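# Move the blue can from turntable onto coaster

## Task

Lift the blue can off the turntable and set it down upright on the coaster, while the other cans stay standing on the turntable where they were.

## Robot and tools

Robot: two Doosan M1013 arms, left_arm and right_arm, each carrying a Robotiq 2-finger gripper with a 140 mm stroke whose fingers can fold at a hinge. Base roots in the scene frame: left_arm at (-0.071, +0.489, 0) m, right_arm at (-0.045, -0.672, 0) m with a tiny yaw. A camera stand stands behind the arms. Objects may occasionally get nudged by something external.

Frames: the scene frame has its origin at table-top height, halfway between the nominal bases; +z points up, +x points out over the table, and left_arm is on the +y side (image left/right do not match arm names). Each gripper's own axes: fingers point along its +z, they open and close along its y. end_effector_position is the point between the pads when shut; fingertips stick out about 33 mm past it for gaps up to 40 mm, only 9 mm when wide open. Reported positions can be off by a few cm, more at long reach.

Row layout (used by execute_actions and move): one flat list of 18 numbers covering both arms, each in [-1, 1]: left dx, dy, dz, rx, ry, rz, gripper position, force_limit, speed, then the same nine for the right arm. The six pose numbers are offsets, not poses: measured along scene axes from that arm's Hand target as it stood when the action or move began, rotating about that target's position; rx, ry, rz form one rotation vector. Scale: 1.0 = 0.6 m or 180 degrees. Every row counts from the same start point, not from the row before, but a new call starts from the new Hand target, so resending an offset moves further. All-zero pose numbers re-request the current Hand target. Gripper numbers are absolute commands: position +1 = open 140 mm, about -0.8 = pads touching, -1 = close until blocked. force_limit (with slow close) roughly -1 about 14 N, 0 about 40 N, +1 about 58 N. speed: -1 about 30 mm/s, 0 about 140, +1 about 250; quicker closing squeezes harder (about 64 N at 0, 116 N at +1). Both start at +1. Always resend each gripper's wanted three numbers; a 0 is itself a command.

Tools:
- execute_actions(actions, cameras): actions is a list of actions; each action is up to 15 rows, one per 1/30 s step, and a short one repeats its final row to fill 15. An empty list returns images and full state.
- move(target, speed, blend, stop_force, zero, blocking, cameras): straight-line paths toward one row or a list of up to 15 rows, all offsets from the same starting Hand targets. speed in m/s, 0.002 to 2 (default 0.25; turning capped at twice that in rad/s), one value or one per target. blend in m rounds corners of a list. stop_force in N, 10 to 80, one value for both arms: an arm stops when its estimated push against its motion exceeds it; use it only slowly, not while the gripper rotates, and omit it when backing off a contact. zero (default true) resets the force baseline. blocking=false returns early (not allowed with stop_force). Paths ignore obstacles and the other arm; total time caps at 10 s.
- wait(seconds 0 to 10, cameras), stop(cameras) to brake a running move.
- zoom_image(camera, region [x0, y0, x1, y1] pixels, at most 504x504) on the latest image; cameras: cam_head_left, cam_head_right (896x504), plus cam_high, cam_low, cam_left_wrist, cam_right_wrist.
- read_manual(section "licences"); finished_scene(scene 1 to 2), irreversible.

Results: per arm end_effector_position (m), end_effector_quat_wxyz, velocities, Hand target (last commanded pose after clipping; next offsets count from it), Tool commands, joint positions/torques, External joint torques, Flange force (gripper axes, includes held weight), step readings. object_status: 0 moving, 1 blocked opening, 2 blocked closing (a grip), 3 reached target or pads met. position_measured counts: 3 fully open, about 75 = 100 mm, 139 = 60 mm, 200 = 20 mm, 230 pads meet. A move adds a move: line (done, off_target, moving, held, fault; limits=paced or held). Results usually arrive with the last 12 control steps still pending (Kept back). MOTOR HOT warns of an impending thermal brake.

Control behaviour: each step the commanded pose is clipped to 70 mm and 16 degrees from the measured pose; grippers may settle short of the Hand target, so send the shortfall as an offset. To grip harder while status is 2, raise force_limit and change position slightly (e.g. -1 to -0.98).

Avoid: forces of 144 N or joint load limits (torque limits: waist/shoulder 302, elbow 142, forearm roll 27.2, wrist pitch 30.2, wrist roll 30.6 N m) cause a 10 s arm stop; arms are stiff, so aiming even slightly into a hard surface can fault. Approach contacts slowly. Keep arms apart; pressing or gripping between them can fail the scene. Grip the can with the outer quarter of the pads so fingers do not fold; do not drive fingertips into the table. Avoid paths near an arm's own base and postures with the wrist over the first joint axis. Never drop the can, release it while moving, knock other cans off the turntable, or let anything leave the table. Set the can gently and upright on the coaster, open, and withdraw before finishing.

Each tool is called after ">>>" as a command line: name --argument value for each argument, lists and objects as JSON in quotes; but a table of rows of numbers goes row by row, as --pt "numbers of a row", without its own name.

## Session

>>> execute_actions --actions '[]'

Scene clock: 0.00 s.
left_arm: end_effector_position=(+0.8176, +0.7388, +0.3125) position_measured=3 object_status=3 end_effector_quat_wxyz=(-0.144, +0.665, +0.638, +0.360) | right_arm: end_effector_position=(+0.3107, +0.2549, +0.2373) position_measured=3 object_status=3 end_effector_quat_wxyz=(-0.223, -0.167, +0.960, +0.037)
Joint positions: left_arm=[0 0.429 1.453 0.847 1.052 -0.321] | right_arm=[1.001 0.925 0.628 0.401 1.814 -0.819]
Joint velocities: within noise
Joint torques (N m): no reading
External joint torques (N m): no reading
Flange force (N): no reading
Hand target: left_arm +0.8176, +0.7388, +0.3125; -0.144, +0.665, +0.638, +0.360 | right_arm +0.3107, +0.2549, +0.2373; -0.223, -0.167, +0.960, +0.037
Tool commands: left_gripper/position=+1.0 left_gripper/force_limit=+1.0 left_gripper/speed=+1.0 right_gripper/position=+1.0 right_gripper/force_limit=+1.0 right_gripper/speed=+1.0

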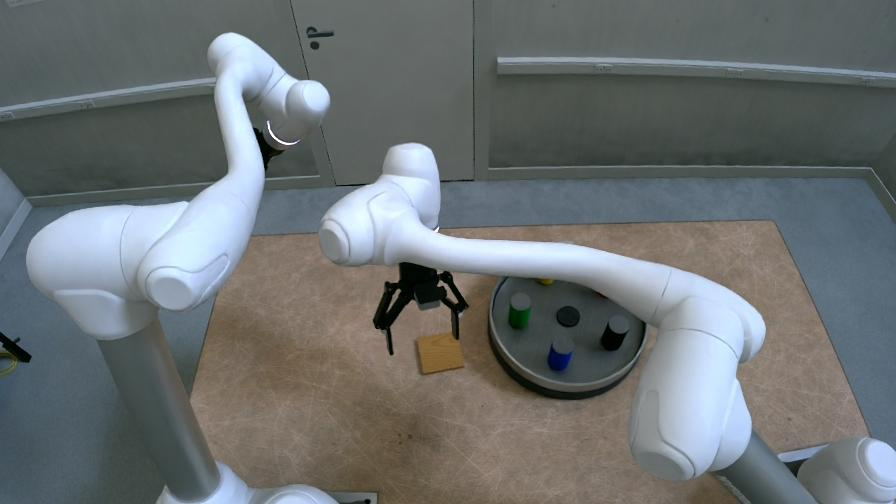

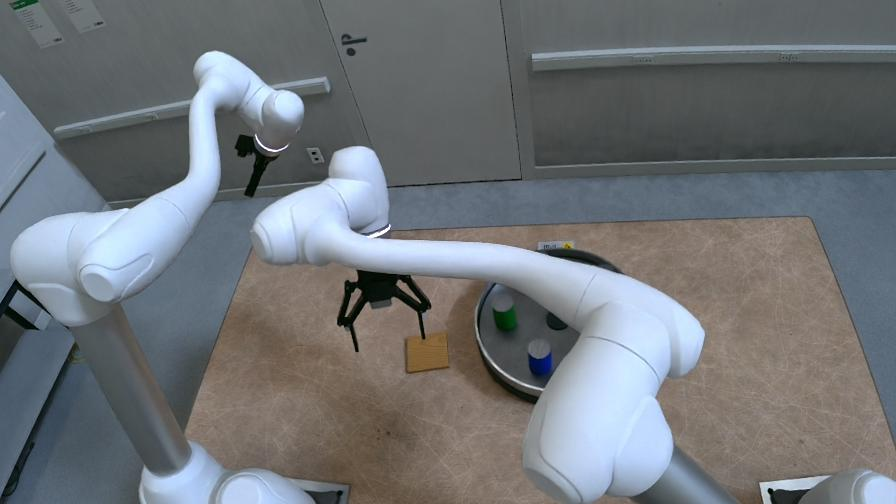

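>>> move --target '[0,0,0,0,0,0,1,1,1,0.03,-0.45,0.15,0.0903,-0.126,0.384,0.36,-1,0]' --speed 0.4 --cameras '["all"]'

Scene clock: 5.17 s.
left_arm: end_effector_position=(+0.8176, +0.7388, +0.3125) position_measured=3 object_status=3 end_effector_quat_wxyz=(-0.144, +0.665, +0.638, +0.360) | right_arm: end_effector_position=(+0.3287, -0.0151, +0.3273) position_measured=84 object_status=3 end_effector_quat_wxyz=(+0.000, +0.708, -0.706, +0.000)
Joint positions: left_arm=[0 0.429 1.453 0.847 1.052 -0.321] | right_arm=[0.967 0.33 1.383 0 1.428 -2.136]
Joint torques (N m): left_arm=[1.85 -88.67 -46.32 4.52 -0.13 0.44] | right_arm=[-0.87 -75.82 -39.26 3.82 -0.03 0.12]
External joint torques (N m): left_arm=[-1.71 5.24 5.31 -0.17 0.02 -0.43] | right_arm=[0.73 0.01 -2.8 0.48 0.06 -0.12]
Flange force (N): left_arm=[-7.8 -6.2 3.3] | right_arm=[-5.9 -2.4 -4.3]
Hand target: left_arm +0.8176, +0.7388, +0.3125; -0.144, +0.665, +0.638, +0.360 | right_arm +0.3287, -0.0151, +0.3273; +0.000, +0.708, -0.706, +0.000
Off the commanded pose: left_arm 0.000 m, 0 deg | right_arm 0.000 m, 0 deg.
move: done

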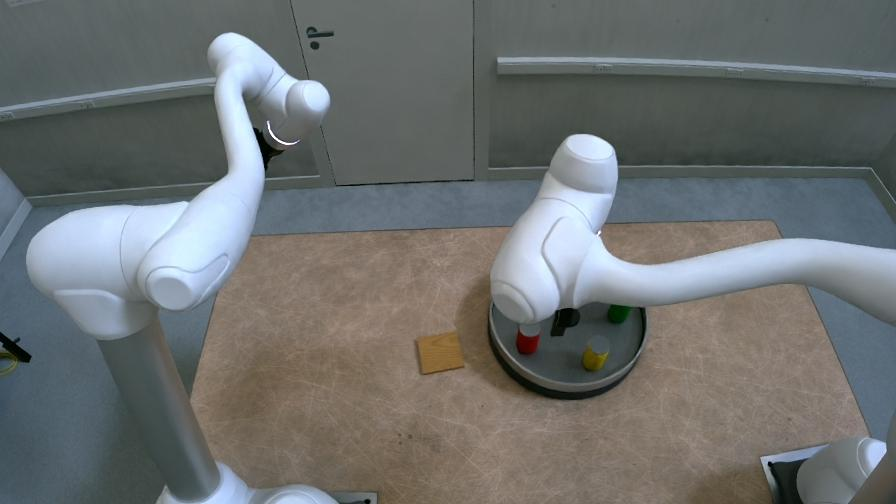

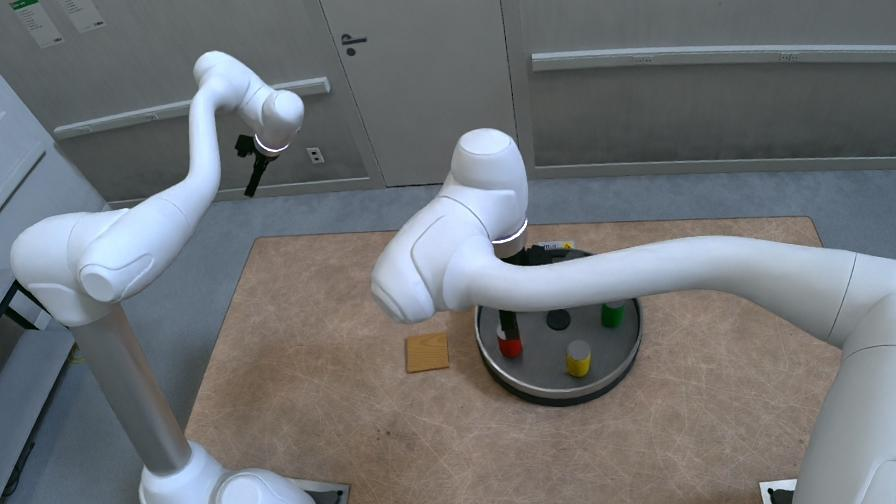

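>>> wait --seconds 0.5 --cameras '["all"]'

>>> wait --seconds 1 --cameras '["cam_head_left"]'

>>> wait --seconds 1 --cameras '["cam_head_left"]'

>>> wait --seconds 1 --cameras '["cam_head_left"]'

Scene clock: 6.60 s.
left_arm: end_effector_position=(+0.8176, +0.7388, +0.3125) position_measured=3 object_status=3 end_effector_quat_wxyz=(-0.144, +0.665, +0.638, +0.360) | right_arm: end_effector_position=(+0.3287, -0.0151, +0.3273) position_measured=84 object_status=3 end_effector_quat_wxyz=(+0.000, +0.708, -0.706, +0.000)
Joint positions: left_arm=[0 0.429 1.453 0.847 1.052 -0.321] | right_arm=[0.967 0.33 1.383 0.001 1.428 -2.136]
Joint torques (N m): left_arm=[1.39 -88.54 -46.31 4.55 -0.1 0.41] | right_arm=[-1.08 -75.39 -39.3 3.84 -0.04 0.18]
External joint torques (N m): left_arm=[-1.38 4.74 5.19 -0.19 -0.01 -0.4] | right_arm=[1.24 -0.75 -2.76 0.46 0.08 -0.18]
Flange force (N): left_arm=[-7.1 -6.6 3.2] | right_arm=[-5.0 -1.3 -4.4]
Hand target: left_arm +0.8176, +0.7388, +0.3125; -0.144, +0.665, +0.638, +0.360 | right_arm +0.3287, -0.0151, +0.3273; +0.000, +0.708, -0.706, +0.000
Tool commands: left_gripper/position=+1.0 left_gripper/force_limit=+1.0 left_gripper/speed=+1.0 right_gripper/position=+0.36 right_gripper/force_limit=-1.0 right_gripper/speed=+0.0
Off the commanded pose: left_arm 0.000 m, 0 deg | right_arm 0.000 m, 0 deg.
wait: 0.50 s; at rest from the start

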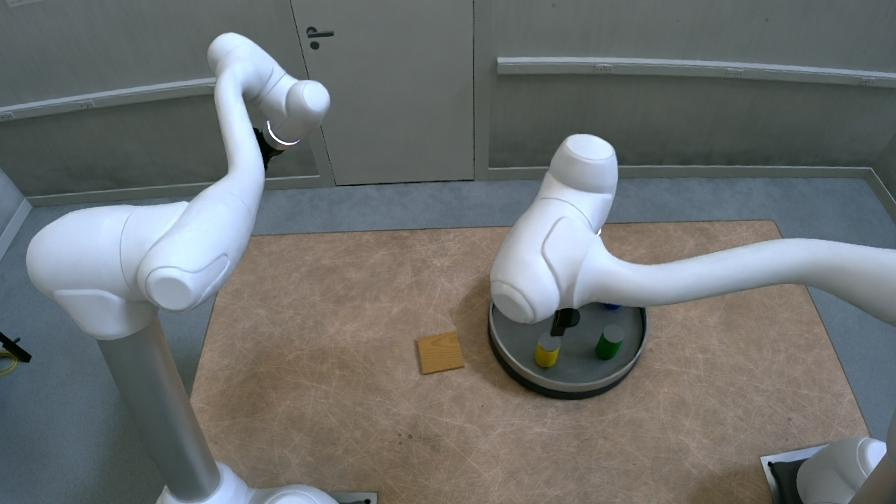

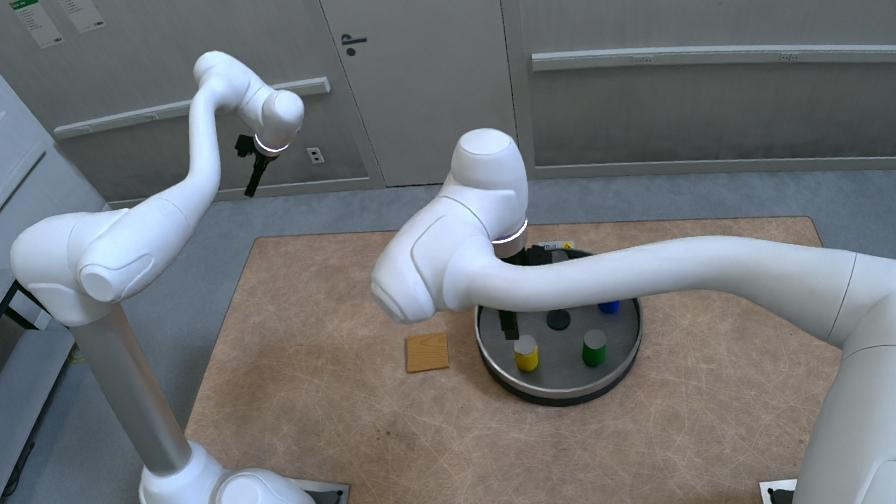

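Scene clock: 7.60 s.
left_arm: end_effector_position=(+0.8176, +0.7388, +0.3125) position_measured=3 object_status=3 end_effector_quat_wxyz=(-0.144, +0.665, +0.638, +0.360) | right_arm: end_effector_position=(+0.3287, -0.0151, +0.3273) position_measured=84 object_status=3 end_effector_quat_wxyz=(+0.000, +0.708, -0.706, +0.000)
Joint positions: left_arm=[0 0.429 1.453 0.847 1.052 -0.321] | right_arm=[0.967 0.33 1.383 0.001 1.428 -2.136]
Joint torques (N m): left_arm=[1.76 -88.49 -46.2 4.54 -0.11 0.46] | right_arm=[-1.09 -75.43 -39.47 3.82 -0.11 0.16]
External joint torques (N m): left_arm=[-1.86 4.7 4.92 -0.16 -0.01 -0.45] | right_arm=[1.26 -0.92 -2.72 0.5 0.14 -0.16]
Flange force (N): left_arm=[-7.5 -5.9 2.8] | right_arm=[-4.8 -1.1 -4.5]
Hand target: left_arm +0.8176, +0.7388, +0.3125; -0.144, +0.665, +0.638, +0.360 | right_arm +0.3287, -0.0151, +0.3273; +0.000, +0.708, -0.706, +0.000
Tool commands: left_gripper/position=+1.0 left_gripper/force_limit=+1.0 left_gripper/speed=+1.0 right_gripper/position=+0.36 right_gripper/force_limit=-1.0 right_gripper/speed=+0.0
Off the commanded pose: left_arm 0.000 m, 0 deg | right_arm 0.000 m, 0 deg.
wait: 1.00 s; at rest by 0.17 s
Images, in order (width x height): cam_head_left 896x504.

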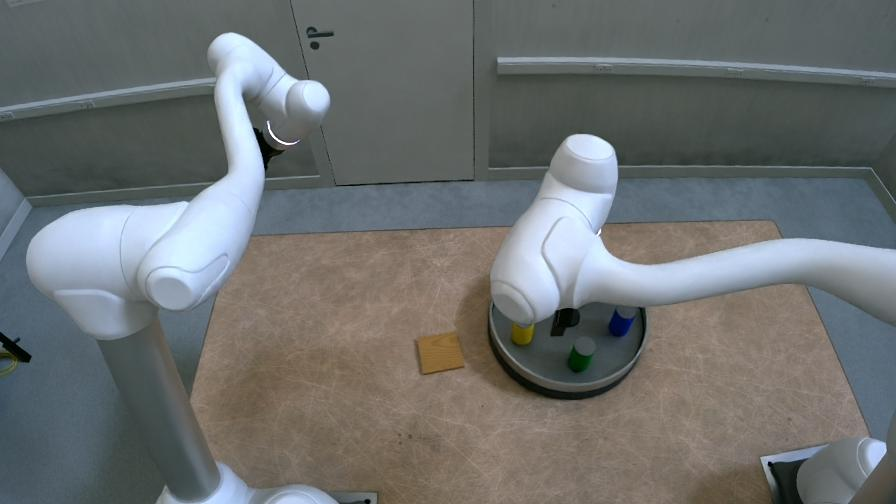

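Scene clock: 8.60 s.
left_arm: end_effector_position=(+0.8176, +0.7388, +0.3125) position_measured=3 object_status=3 end_effector_quat_wxyz=(-0.144, +0.665, +0.638, +0.360) | right_arm: end_effector_position=(+0.3287, -0.0151, +0.3273) position_measured=84 object_status=3 end_effector_quat_wxyz=(+0.000, +0.708, -0.706, +0.000)
Joint positions: left_arm=[0 0.429 1.453 0.847 1.052 -0.321] | right_arm=[0.967 0.33 1.383 0.001 1.428 -2.136]
Joint torques (N m): left_arm=[1.73 -88.75 -46.23 4.57 -0.15 0.42] | right_arm=[-1.09 -76.03 -39.45 3.82 0.02 0.19]
External joint torques (N m): left_arm=[-1.73 4.94 4.96 -0.19 0.03 -0.4] | right_arm=[1.2 0 -2.53 0.48 0.02 -0.19]
Flange force (N): left_arm=[-7.4 -5.6 3.0] | right_arm=[-5.6 -1.7 -3.8]
Hand target: left_arm +0.8176, +0.7388, +0.3125; -0.144, +0.665, +0.638, +0.360 | right_arm +0.3287, -0.0151, +0.3273; +0.000, +0.708, -0.706, +0.000
Tool commands: left_gripper/position=+1.0 left_gripper/force_limit=+1.0 left_gripper/speed=+1.0 right_gripper/position=+0.36 right_gripper/force_limit=-1.0 right_gripper/speed=+0.0
Off the commanded pose: left_arm 0.000 m, 0 deg | right_arm 0.000 m, 0 deg.
wait: 1.00 s; at rest by 0.17 s
Images, in order (width x height): cam_head_left 896x504.

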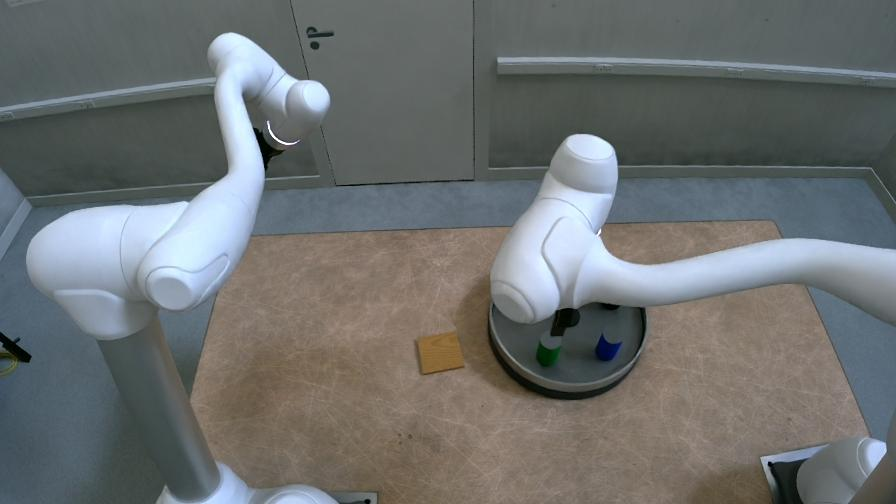

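Scene clock: 9.60 s.
left_arm: end_effector_position=(+0.8176, +0.7388, +0.3125) position_measured=3 object_status=3 end_effector_quat_wxyz=(-0.144, +0.665, +0.638, +0.360) | right_arm: end_effector_position=(+0.3287, -0.0151, +0.3273) position_measured=84 object_status=3 end_effector_quat_wxyz=(+0.000, +0.708, -0.706, +0.000)
Joint positions: left_arm=[0 0.429 1.453 0.847 1.052 -0.321] | right_arm=[0.967 0.33 1.383 0.001 1.428 -2.136]
Joint torques (N m): left_arm=[1.65 -89.11 -46.2 4.57 -0.15 0.4] | right_arm=[-1.65 -76.01 -39.33 3.83 -0.02 0.2]
External joint torques (N m): left_arm=[-1.43 5.42 5.02 -0.2 0.04 -0.39] | right_arm=[1.52 -0.12 -2.68 0.46 0.06 -0.19]
Flange force (N): left_arm=[-7.3 -5.2 3.7] | right_arm=[-6.0 -1.4 -4.1]
Hand target: left_arm +0.8176, +0.7388, +0.3125; -0.144, +0.665, +0.638, +0.360 | right_arm +0.3287, -0.0151, +0.3273; +0.000, +0.708, -0.706, +0.000
Tool commands: left_gripper/position=+1.0 left_gripper/force_limit=+1.0 left_gripper/speed=+1.0 right_gripper/position=+0.36 right_gripper/force_limit=-1.0 right_gripper/speed=+0.0
Off the commanded pose: left_arm 0.000 m, 0 deg | right_arm 0.000 m, 0 deg.
wait: 1.00 s; at rest by 0.17 s
Images, in order (width x height): cam_head_left 896x504.

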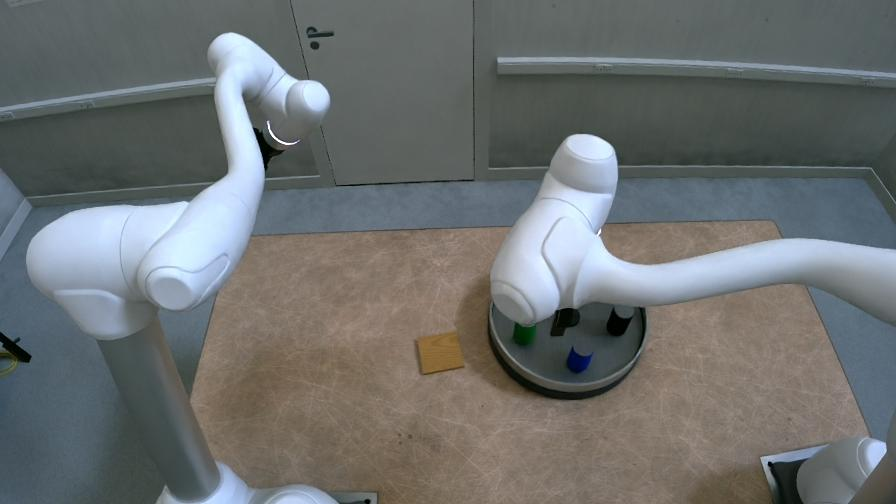

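>>> move --target '[0,0,0,0,0,0,1,1,1,0.049,-0.1115,-0.212,0,0,0,0.48,-1,0]' --speed 0.3 --cameras '["all"]'

>>> zoom_image --camera "cam_head_left" --region '[470, 230, 670, 410]'

>>> zoom_image --camera "cam_head_right" --region '[460, 230, 660, 410]'

>>> wait --seconds 0.3 --cameras '["all"]'

>>> zoom_image --camera "cam_head_left" --region '[470, 230, 670, 410]'

>>> zoom_image --camera "cam_head_right" --region '[460, 230, 660, 410]'

Scene clock: 14.03 s.
left_arm: end_effector_position=(+0.8176, +0.7388, +0.3125) position_measured=3 object_status=3 end_effector_quat_wxyz=(-0.144, +0.665, +0.638, +0.360) | right_arm: end_effector_position=(+0.3581, -0.0820, +0.2002) position_measured=68 object_status=3 end_effector_quat_wxyz=(+0.000, +0.708, -0.706, +0.000)
Joint positions: left_arm=[0 0.429 1.453 0.847 1.052 -0.321] | right_arm=[0.882 0.319 1.634 0.001 1.188 -2.221]
Joint torques (N m): left_arm=[1.5 -88.59 -46.51 4.52 -0.13 0.39] | right_arm=[-0.74 -71.37 -36.86 3.59 -0.12 0.16]
External joint torques (N m): left_arm=[-1.27 4.39 5.2 -0.14 0.02 -0.38] | right_arm=[0.66 -0.74 -2.51 0.43 0.15 -0.16]
Flange force (N): left_arm=[-6.9 -7.1 3.0] | right_arm=[-3.8 -1.8 -3.5]
Hand target: left_arm +0.8176, +0.7388, +0.3125; -0.144, +0.665, +0.638, +0.360 | right_arm +0.3581, -0.0820, +0.2001; +0.000, +0.708, -0.706, +0.000
Off the commanded pose: left_arm 0.000 m, 0 deg | right_arm 0.000 m, 0 deg.
move: done

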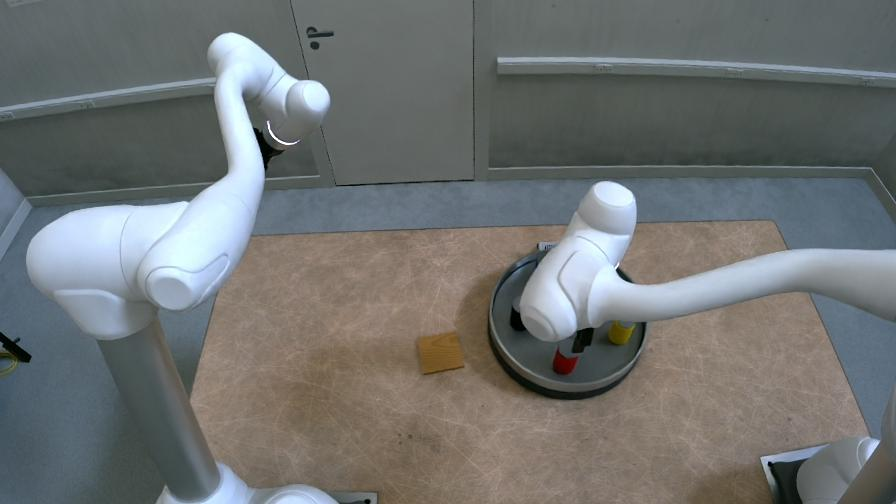

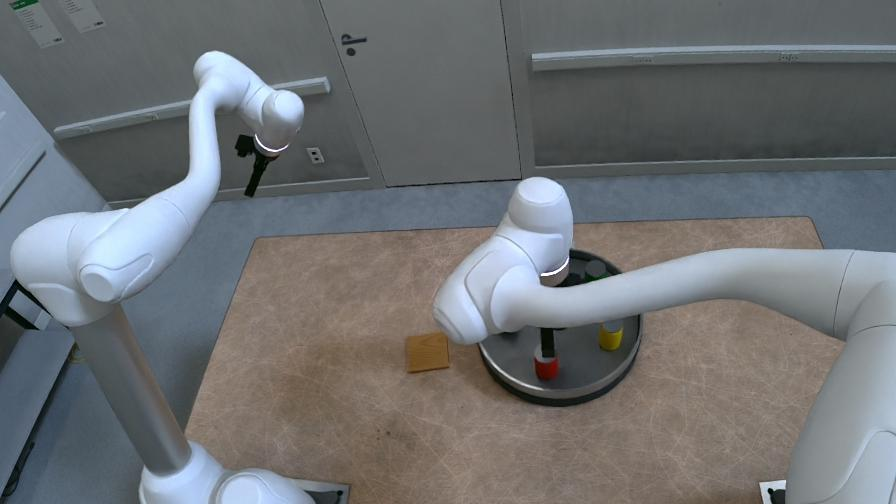

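Scaled by 2.520.

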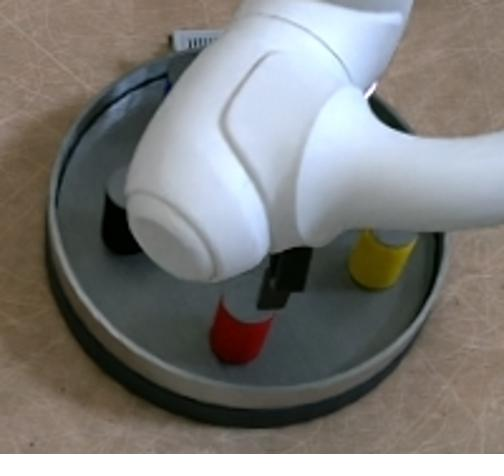

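Scaled by 2.520.

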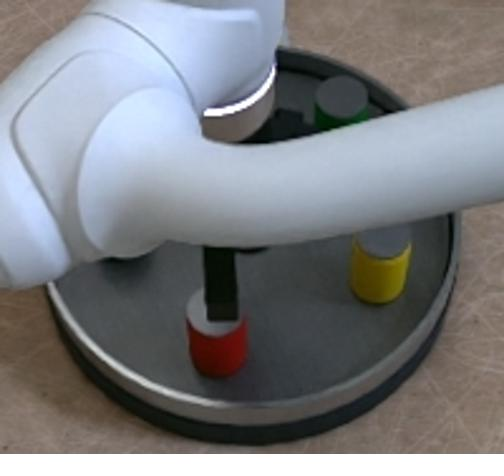

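Scene clock: 14.33 s.
left_arm: end_effector_position=(+0.8176, +0.7388, +0.3125) position_measured=3 object_status=3 end_effector_quat_wxyz=(-0.144, +0.665, +0.638, +0.360) | right_arm: end_effector_position=(+0.3581, -0.0820, +0.2001) position_measured=68 object_status=3 end_effector_quat_wxyz=(+0.000, +0.708, -0.706, +0.000)
Joint positions: left_arm=[0 0.429 1.453 0.847 1.052 -0.321] | right_arm=[0.882 0.319 1.634 0.001 1.188 -2.221]
Joint torques (N m): left_arm=[1.43 -89.06 -46.23 4.53 -0.15 0.45] | right_arm=[-1.01 -71.69 -36.88 3.6 -0.07 0.15]
External joint torques (N m): left_arm=[-1.52 4.86 4.86 -0.14 0.02 -0.44] | right_arm=[1.01 -0.96 -2.57 0.43 0.11 -0.15]
Flange force (N): left_arm=[-7.2 -5.6 3.1] | right_arm=[-4.0 -1.3 -3.6]
Hand target: left_arm +0.8176, +0.7388, +0.3125; -0.144, +0.665, +0.638, +0.360 | right_arm +0.3581, -0.0820, +0.2001; +0.000, +0.708, -0.706, +0.000
Tool commands: left_gripper/position=+1.0 left_gripper/force_limit=+1.0 left_gripper/speed=+1.0 right_gripper/position=+0.48 right_gripper/force_limit=-1.0 right_gripper/speed=+0.0
Off the commanded pose: left_arm 0.000 m, 0 deg | right_arm 0.000 m, 0 deg.
wait: 0.30 s; at rest by 0.17 s

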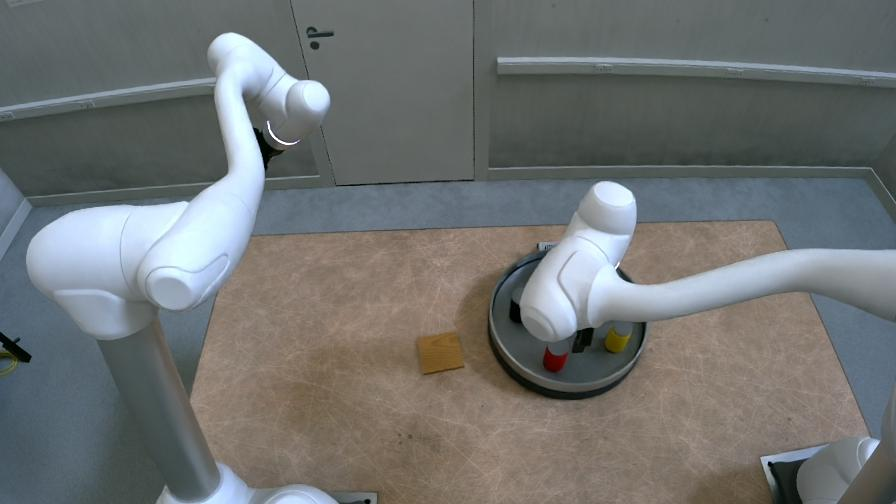

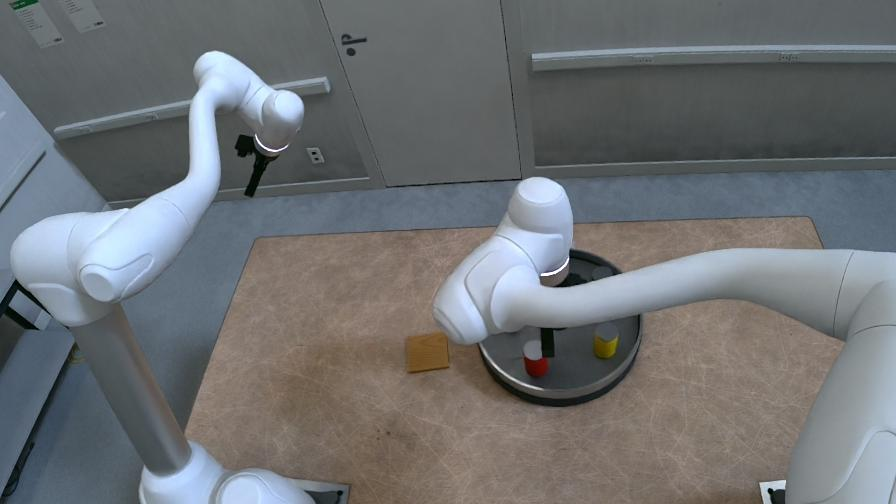

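Scaled by 2.520.

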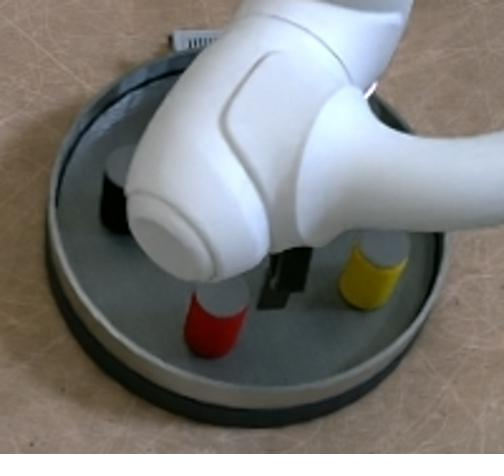

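Scaled by 2.520.

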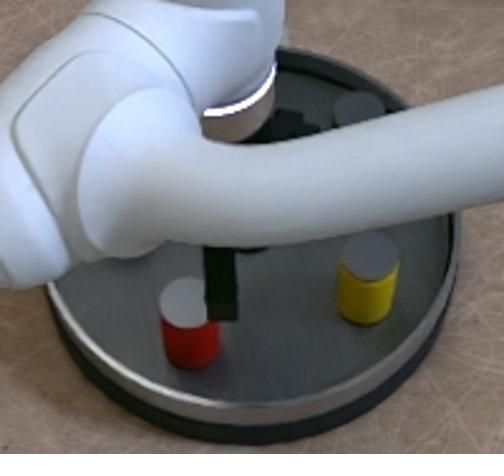

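>>> move --target '[0,0,0,0,0,0,1,1,1,-0.06,-0.025,-0.04,0,0,0,0.48,-1,0]' --cameras '["all"]'

>>> zoom_image --camera "cam_head_left" --region '[470, 230, 670, 410]'

>>> zoom_image --camera "cam_head_right" --region '[460, 230, 660, 410]'

>>> wait --seconds 0.4 --cameras '["all"]'

>>> zoom_image --camera "cam_head_left" --region '[470, 230, 670, 410]'

>>> zoom_image --camera "cam_head_right" --region '[460, 230, 660, 410]'

>>> wait --seconds 0.4 --cameras '["all"]'

>>> zoom_image --camera "cam_head_left" --region '[470, 230, 670, 410]'

>>> zoom_image --camera "cam_head_right" --region '[460, 230, 660, 410]'

Scene clock: 18.80 s.
left_arm: end_effector_position=(+0.8176, +0.7388, +0.3125) position_measured=3 object_status=3 end_effector_quat_wxyz=(-0.144, +0.665, +0.638, +0.360) | right_arm: end_effector_position=(+0.3221, -0.0970, +0.1761) position_measured=68 object_status=3 end_effector_quat_wxyz=(+0.000, +0.708, -0.706, +0.000)
Joint positions: left_arm=[0 0.429 1.453 0.847 1.052 -0.321] | right_arm=[0.911 0.286 1.726 0.001 1.129 -2.193]
Joint torques (N m): left_arm=[1.88 -88.98 -46.39 4.53 -0.13 0.4] | right_arm=[-1.28 -68.16 -35.66 3.49 -0.07 0.15]
External joint torques (N m): left_arm=[-1.77 4.99 5.24 -0.17 0.03 -0.39] | right_arm=[1.23 0.27 -2.7 0.43 0.09 -0.15]
Flange force (N): left_arm=[-7.6 -6.3 3.0] | right_arm=[-5.8 -1.9 -2.8]
Hand target: left_arm +0.8176, +0.7388, +0.3125; -0.144, +0.665, +0.638, +0.360 | right_arm +0.3221, -0.0970, +0.1761; +0.000, +0.708, -0.706, +0.000
Off the commanded pose: left_arm 0.000 m, 0 deg | right_arm 0.000 m, 0 deg.
move: done

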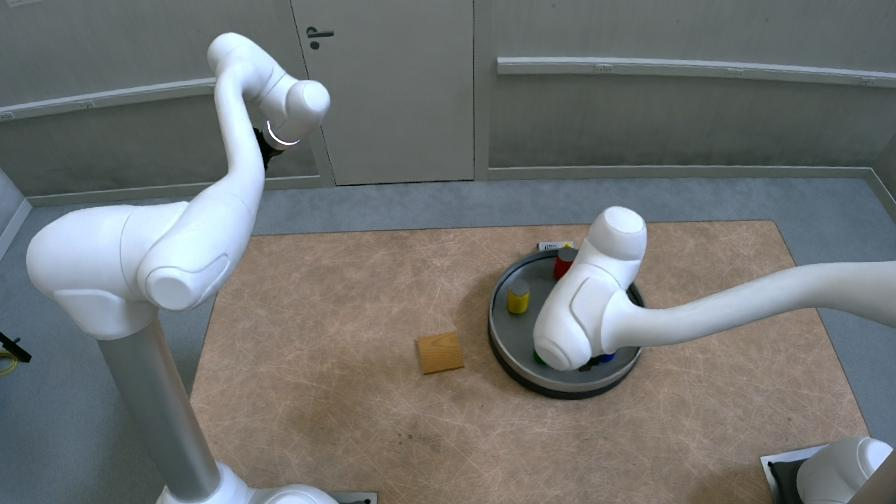

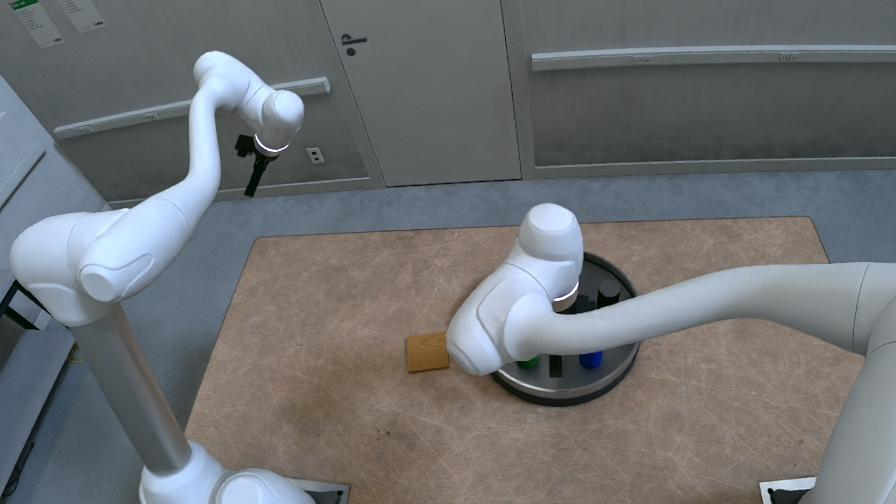

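Scaled by 2.520.

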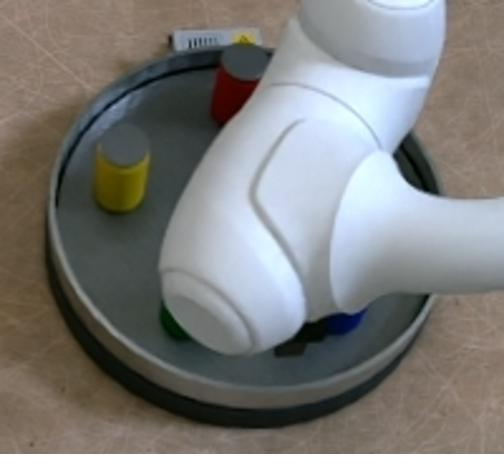

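Scaled by 2.520.

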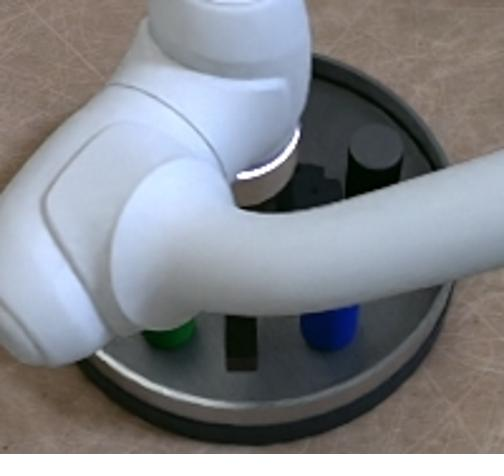

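Scene clock: 19.20 s.
left_arm: end_effector_position=(+0.8176, +0.7388, +0.3125) position_measured=3 object_status=3 end_effector_quat_wxyz=(-0.144, +0.665, +0.638, +0.360) | right_arm: end_effector_position=(+0.3221, -0.0970, +0.1761) position_measured=68 object_status=3 end_effector_quat_wxyz=(+0.000, +0.708, -0.706, +0.000)
Joint positions: left_arm=[0 0.429 1.453 0.847 1.052 -0.321] | right_arm=[0.911 0.286 1.726 0.001 1.129 -2.193]
Joint torques (N m): left_arm=[1.34 -89.13 -46.18 4.58 -0.18 0.42] | right_arm=[-0.55 -68.22 -35.87 3.54 -0.07 0.2]
External joint torques (N m): left_arm=[-1.33 5.29 4.96 -0.2 0.06 -0.4] | right_arm=[0.64 0.32 -2.43 0.39 0.11 -0.2]
Flange force (N): left_arm=[-7.1 -5.2 3.6] | right_arm=[-4.9 -2.4 -2.5]
Hand target: left_arm +0.8176, +0.7388, +0.3125; -0.144, +0.665, +0.638, +0.360 | right_arm +0.3221, -0.0970, +0.1761; +0.000, +0.708, -0.706, +0.000
Tool commands: left_gripper/position=+1.0 left_gripper/force_limit=+1.0 left_gripper/speed=+1.0 right_gripper/position=+0.48 right_gripper/force_limit=-1.0 right_gripper/speed=+0.0
Off the commanded pose: left_arm 0.000 m, 0 deg | right_arm 0.000 m, 0 deg.
wait: 0.40 s; at rest by 0.17 s

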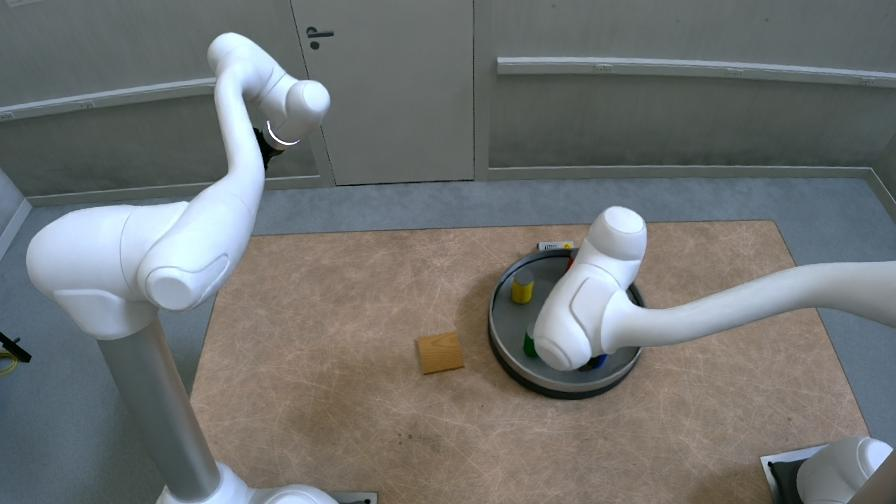

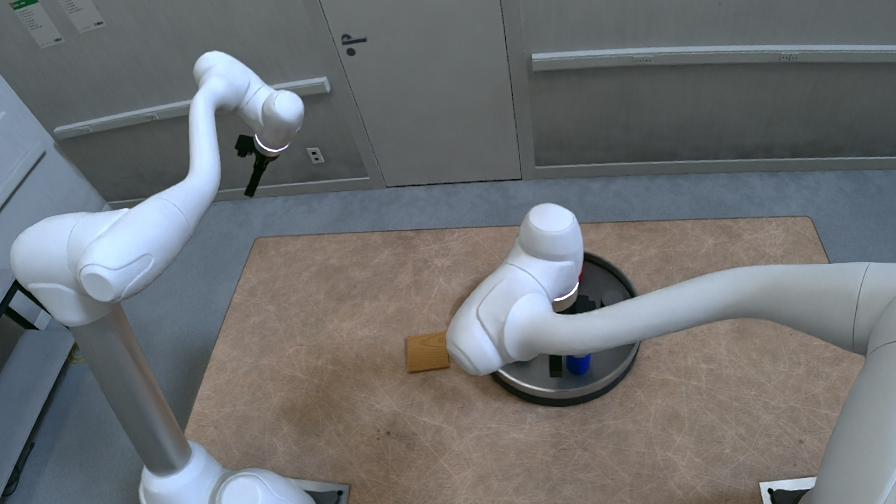

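Scaled by 2.520.

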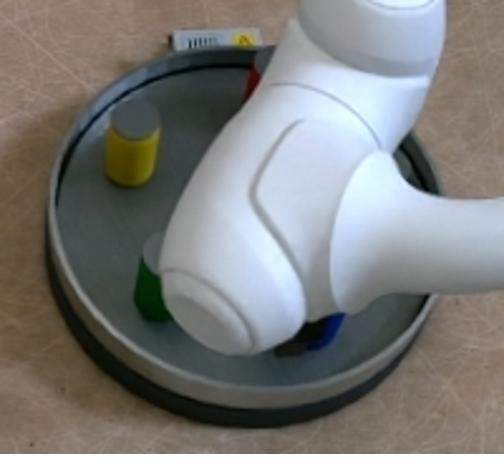

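Scaled by 2.520.

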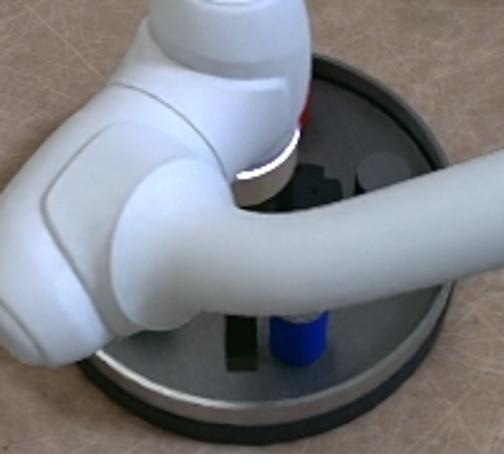

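Scene clock: 19.60 s.
left_arm: end_effector_position=(+0.8176, +0.7388, +0.3125) position_measured=3 object_status=3 end_effector_quat_wxyz=(-0.144, +0.665, +0.638, +0.360) | right_arm: end_effector_position=(+0.3221, -0.0970, +0.1761) position_measured=68 object_status=3 end_effector_quat_wxyz=(+0.000, +0.708, -0.706, +0.000)
Joint positions: left_arm=[0 0.429 1.453 0.847 1.052 -0.321] | right_arm=[0.911 0.286 1.726 0.001 1.129 -2.193]
Joint torques (N m): left_arm=[1.78 -88.46 -46.26 4.55 -0.14 0.44] | right_arm=[-1.03 -67.84 -36 3.5 -0.03 0.13]
External joint torques (N m): left_arm=[-1.74 4.62 5 -0.17 0.02 -0.43] | right_arm=[0.9 0.03 -2.36 0.41 0.06 -0.13]
Flange force (N): left_arm=[-7.4 -6.2 2.8] | right_arm=[-4.7 -1.7 -2.5]
Hand target: left_arm +0.8176, +0.7388, +0.3125; -0.144, +0.665, +0.638, +0.360 | right_arm +0.3221, -0.0970, +0.1761; +0.000, +0.708, -0.706, +0.000
Tool commands: left_gripper/position=+1.0 left_gripper/force_limit=+1.0 left_gripper/speed=+1.0 right_gripper/position=+0.48 right_gripper/force_limit=-1.0 right_gripper/speed=+0.0
Off the commanded pose: left_arm 0.000 m, 0 deg | right_arm 0.000 m, 0 deg.
wait: 0.40 s; at rest by 0.17 s

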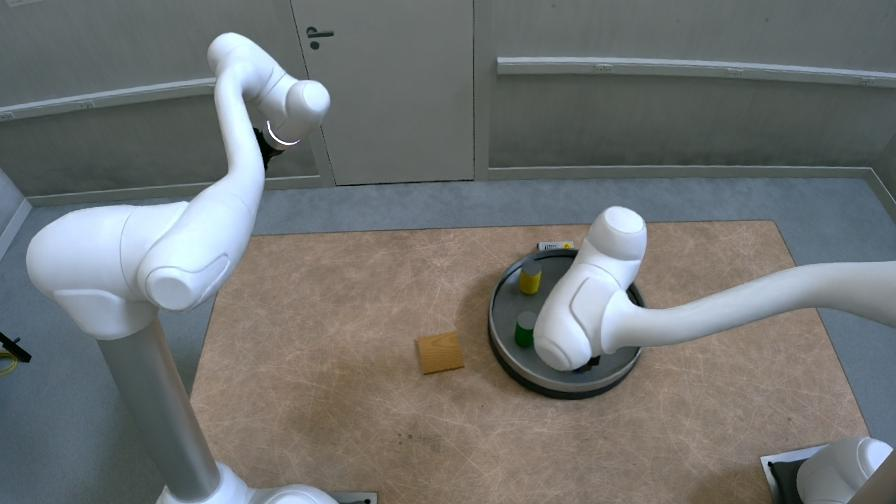

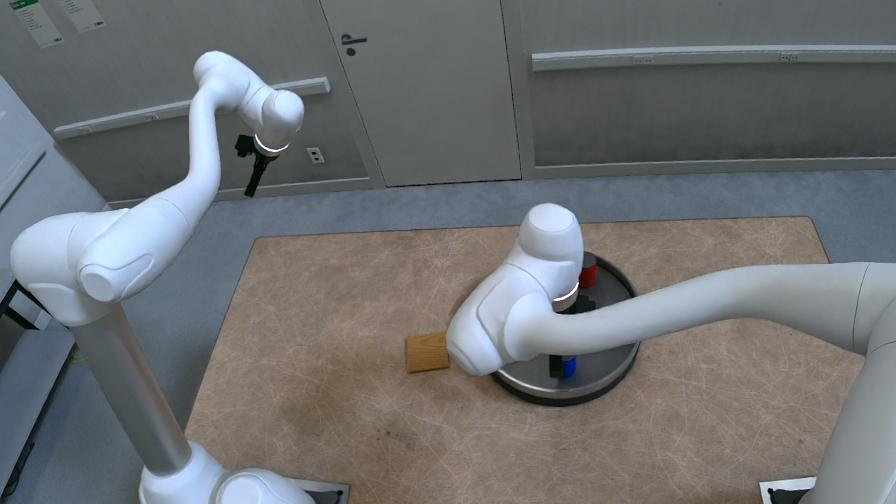

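Scaled by 2.520.

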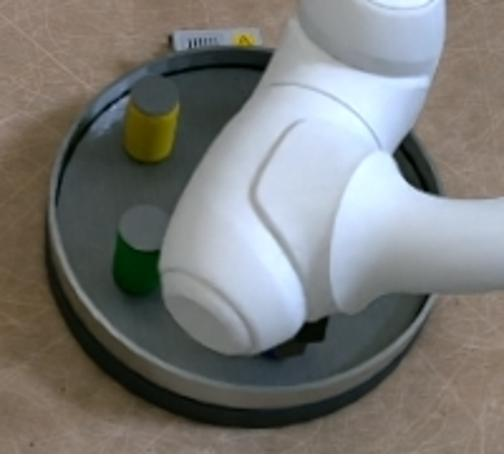

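Scaled by 2.520.

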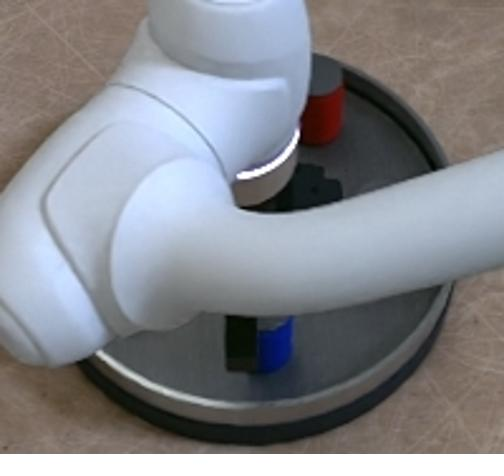

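>>> move --target '[0,0,0,0,0,0,1,1,1,0.008,-0.047,-0.057,0,0,0,0.3,-1,0]' --speed 0.1 --cameras '["all"]'

>>> zoom_image --camera "cam_head_left" --region '[470, 230, 670, 410]'

>>> zoom_image --camera "cam_head_right" --region '[460, 230, 660, 410]'

Scene clock: 24.13 s.
left_arm: end_effector_position=(+0.8176, +0.7388, +0.3125) position_measured=3 object_status=3 end_effector_quat_wxyz=(-0.144, +0.665, +0.638, +0.360) | right_arm: end_effector_position=(+0.3269, -0.1252, +0.1420) position_measured=91 object_status=3 end_effector_quat_wxyz=(+0.000, +0.708, -0.706, +0.000)
Joint positions: left_arm=[0 0.429 1.453 0.847 1.052 -0.321] | right_arm=[0.88 0.281 1.801 0.001 1.058 -2.223]
Joint torques (N m): left_arm=[1.22 -88.78 -46.37 4.55 -0.16 0.45] | right_arm=[-0.69 -66.44 -34.27 3.39 -0.07 0.24]
External joint torques (N m): left_arm=[-1.11 4.7 5.15 -0.18 0.05 -0.44] | right_arm=[0.49 0.82 -2.73 0.39 0.09 -0.24]
Flange force (N): left_arm=[-6.9 -6.6 3.3] | right_arm=[-5.7 -3.4 -2.1]
Hand target: left_arm +0.8176, +0.7388, +0.3125; -0.144, +0.665, +0.638, +0.360 | right_arm +0.3269, -0.1252, +0.1419; +0.000, +0.708, -0.706, +0.000
Off the commanded pose: left_arm 0.000 m, 0 deg | right_arm 0.000 m, 0 deg.
move: done

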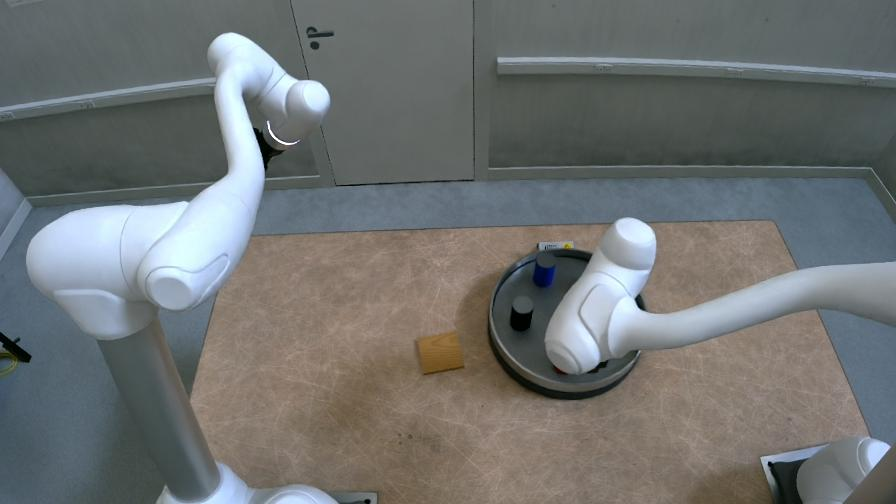

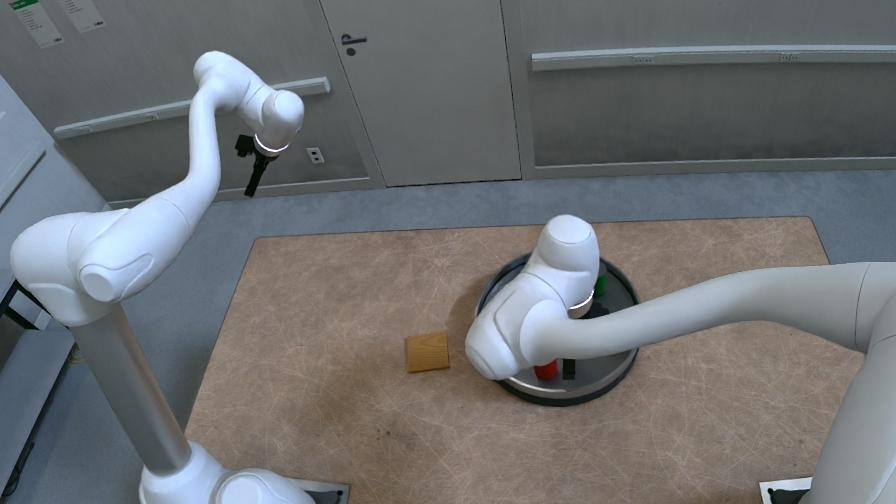

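Scaled by 2.520.

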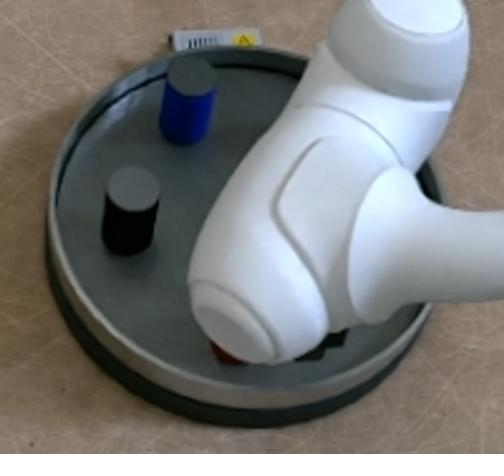

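Scaled by 2.520.

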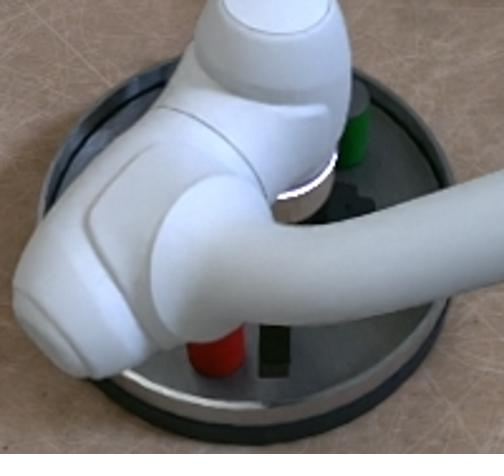

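>>> wait --seconds 0.1

Scene clock: 24.73 s.
left_arm: end_effector_position=(+0.8176, +0.7388, +0.3125) position_measured=3 object_status=3 end_effector_quat_wxyz=(-0.144, +0.665, +0.638, +0.360) | right_arm: end_effector_position=(+0.3269, -0.1252, +0.1419) position_measured=91 object_status=3 end_effector_quat_wxyz=(+0.000, +0.708, -0.706, +0.000)
Joint positions: left_arm=[0 0.429 1.453 0.847 1.052 -0.321] | right_arm=[0.88 0.281 1.801 0.001 1.058 -2.223]
Joint torques (N m): left_arm=[1.53 -89.03 -46.35 4.53 -0.1 0.45] | right_arm=[-0.95 -66.59 -34.47 3.33 -0.08 0.13]
External joint torques (N m): left_arm=[-1.59 5.39 5.09 -0.16 -0.03 -0.43] | right_arm=[0.92 0.31 -2.54 0.44 0.11 -0.13]
Flange force (N): left_arm=[-7.6 -5.5 3.6] | right_arm=[-5.2 -2.1 -2.4]
Hand target: left_arm +0.8176, +0.7388, +0.3125; -0.144, +0.665, +0.638, +0.360 | right_arm +0.3269, -0.1252, +0.1419; +0.000, +0.708, -0.706, +0.000
Tool commands: left_gripper/position=+1.0 left_gripper/force_limit=+1.0 left_gripper/speed=+1.0 right_gripper/position=+0.3 right_gripper/force_limit=-1.0 right_gripper/speed=+0.0
Off the commanded pose: left_arm 0.000 m, 0 deg | right_arm 0.000 m, 0 deg.
wait: 0.10 s; at rest from the start

>>> wait --seconds 1.5

Scene clock: 27.60 s.
left_arm: end_effector_position=(+0.8176, +0.7388, +0.3125) position_measured=3 object_status=3 end_effector_quat_wxyz=(-0.144, +0.665, +0.638, +0.360) | right_arm: end_effector_position=(+0.3269, -0.1252, +0.1419) position_measured=91 object_status=3 end_effector_quat_wxyz=(+0.000, +0.708, -0.706, +0.000)
Joint positions: left_arm=[0 0.429 1.453 0.847 1.052 -0.321] | right_arm=[0.88 0.281 1.801 0.001 1.058 -2.223]
Joint torques (N m): left_arm=[1.62 -88.68 -46.21 4.53 -0.09 0.36] | right_arm=[-1.19 -66.23 -34.3 3.31 -0.1 0.23]
External joint torques (N m): left_arm=[-1.61 5 4.99 -0.16 -0.03 -0.35] | right_arm=[1.16 0.36 -2.65 0.46 0.13 -0.22]
Flange force (N): left_arm=[-7.3 -5.7 3.2] | right_arm=[-5.6 -2.1 -2.5]
Hand target: left_arm +0.8176, +0.7388, +0.3125; -0.144, +0.665, +0.638, +0.360 | right_arm +0.3269, -0.1252, +0.1419; +0.000, +0.708, -0.706, +0.000
Tool commands: left_gripper/position=+1.0 left_gripper/force_limit=+1.0 left_gripper/speed=+1.0 right_gripper/position=+0.3 right_gripper/force_limit=-1.0 right_gripper/speed=+0.0
Off the commanded pose: left_arm 0.000 m, 0 deg | right_arm 0.000 m, 0 deg.
wait: 1.50 s; at rest from the start


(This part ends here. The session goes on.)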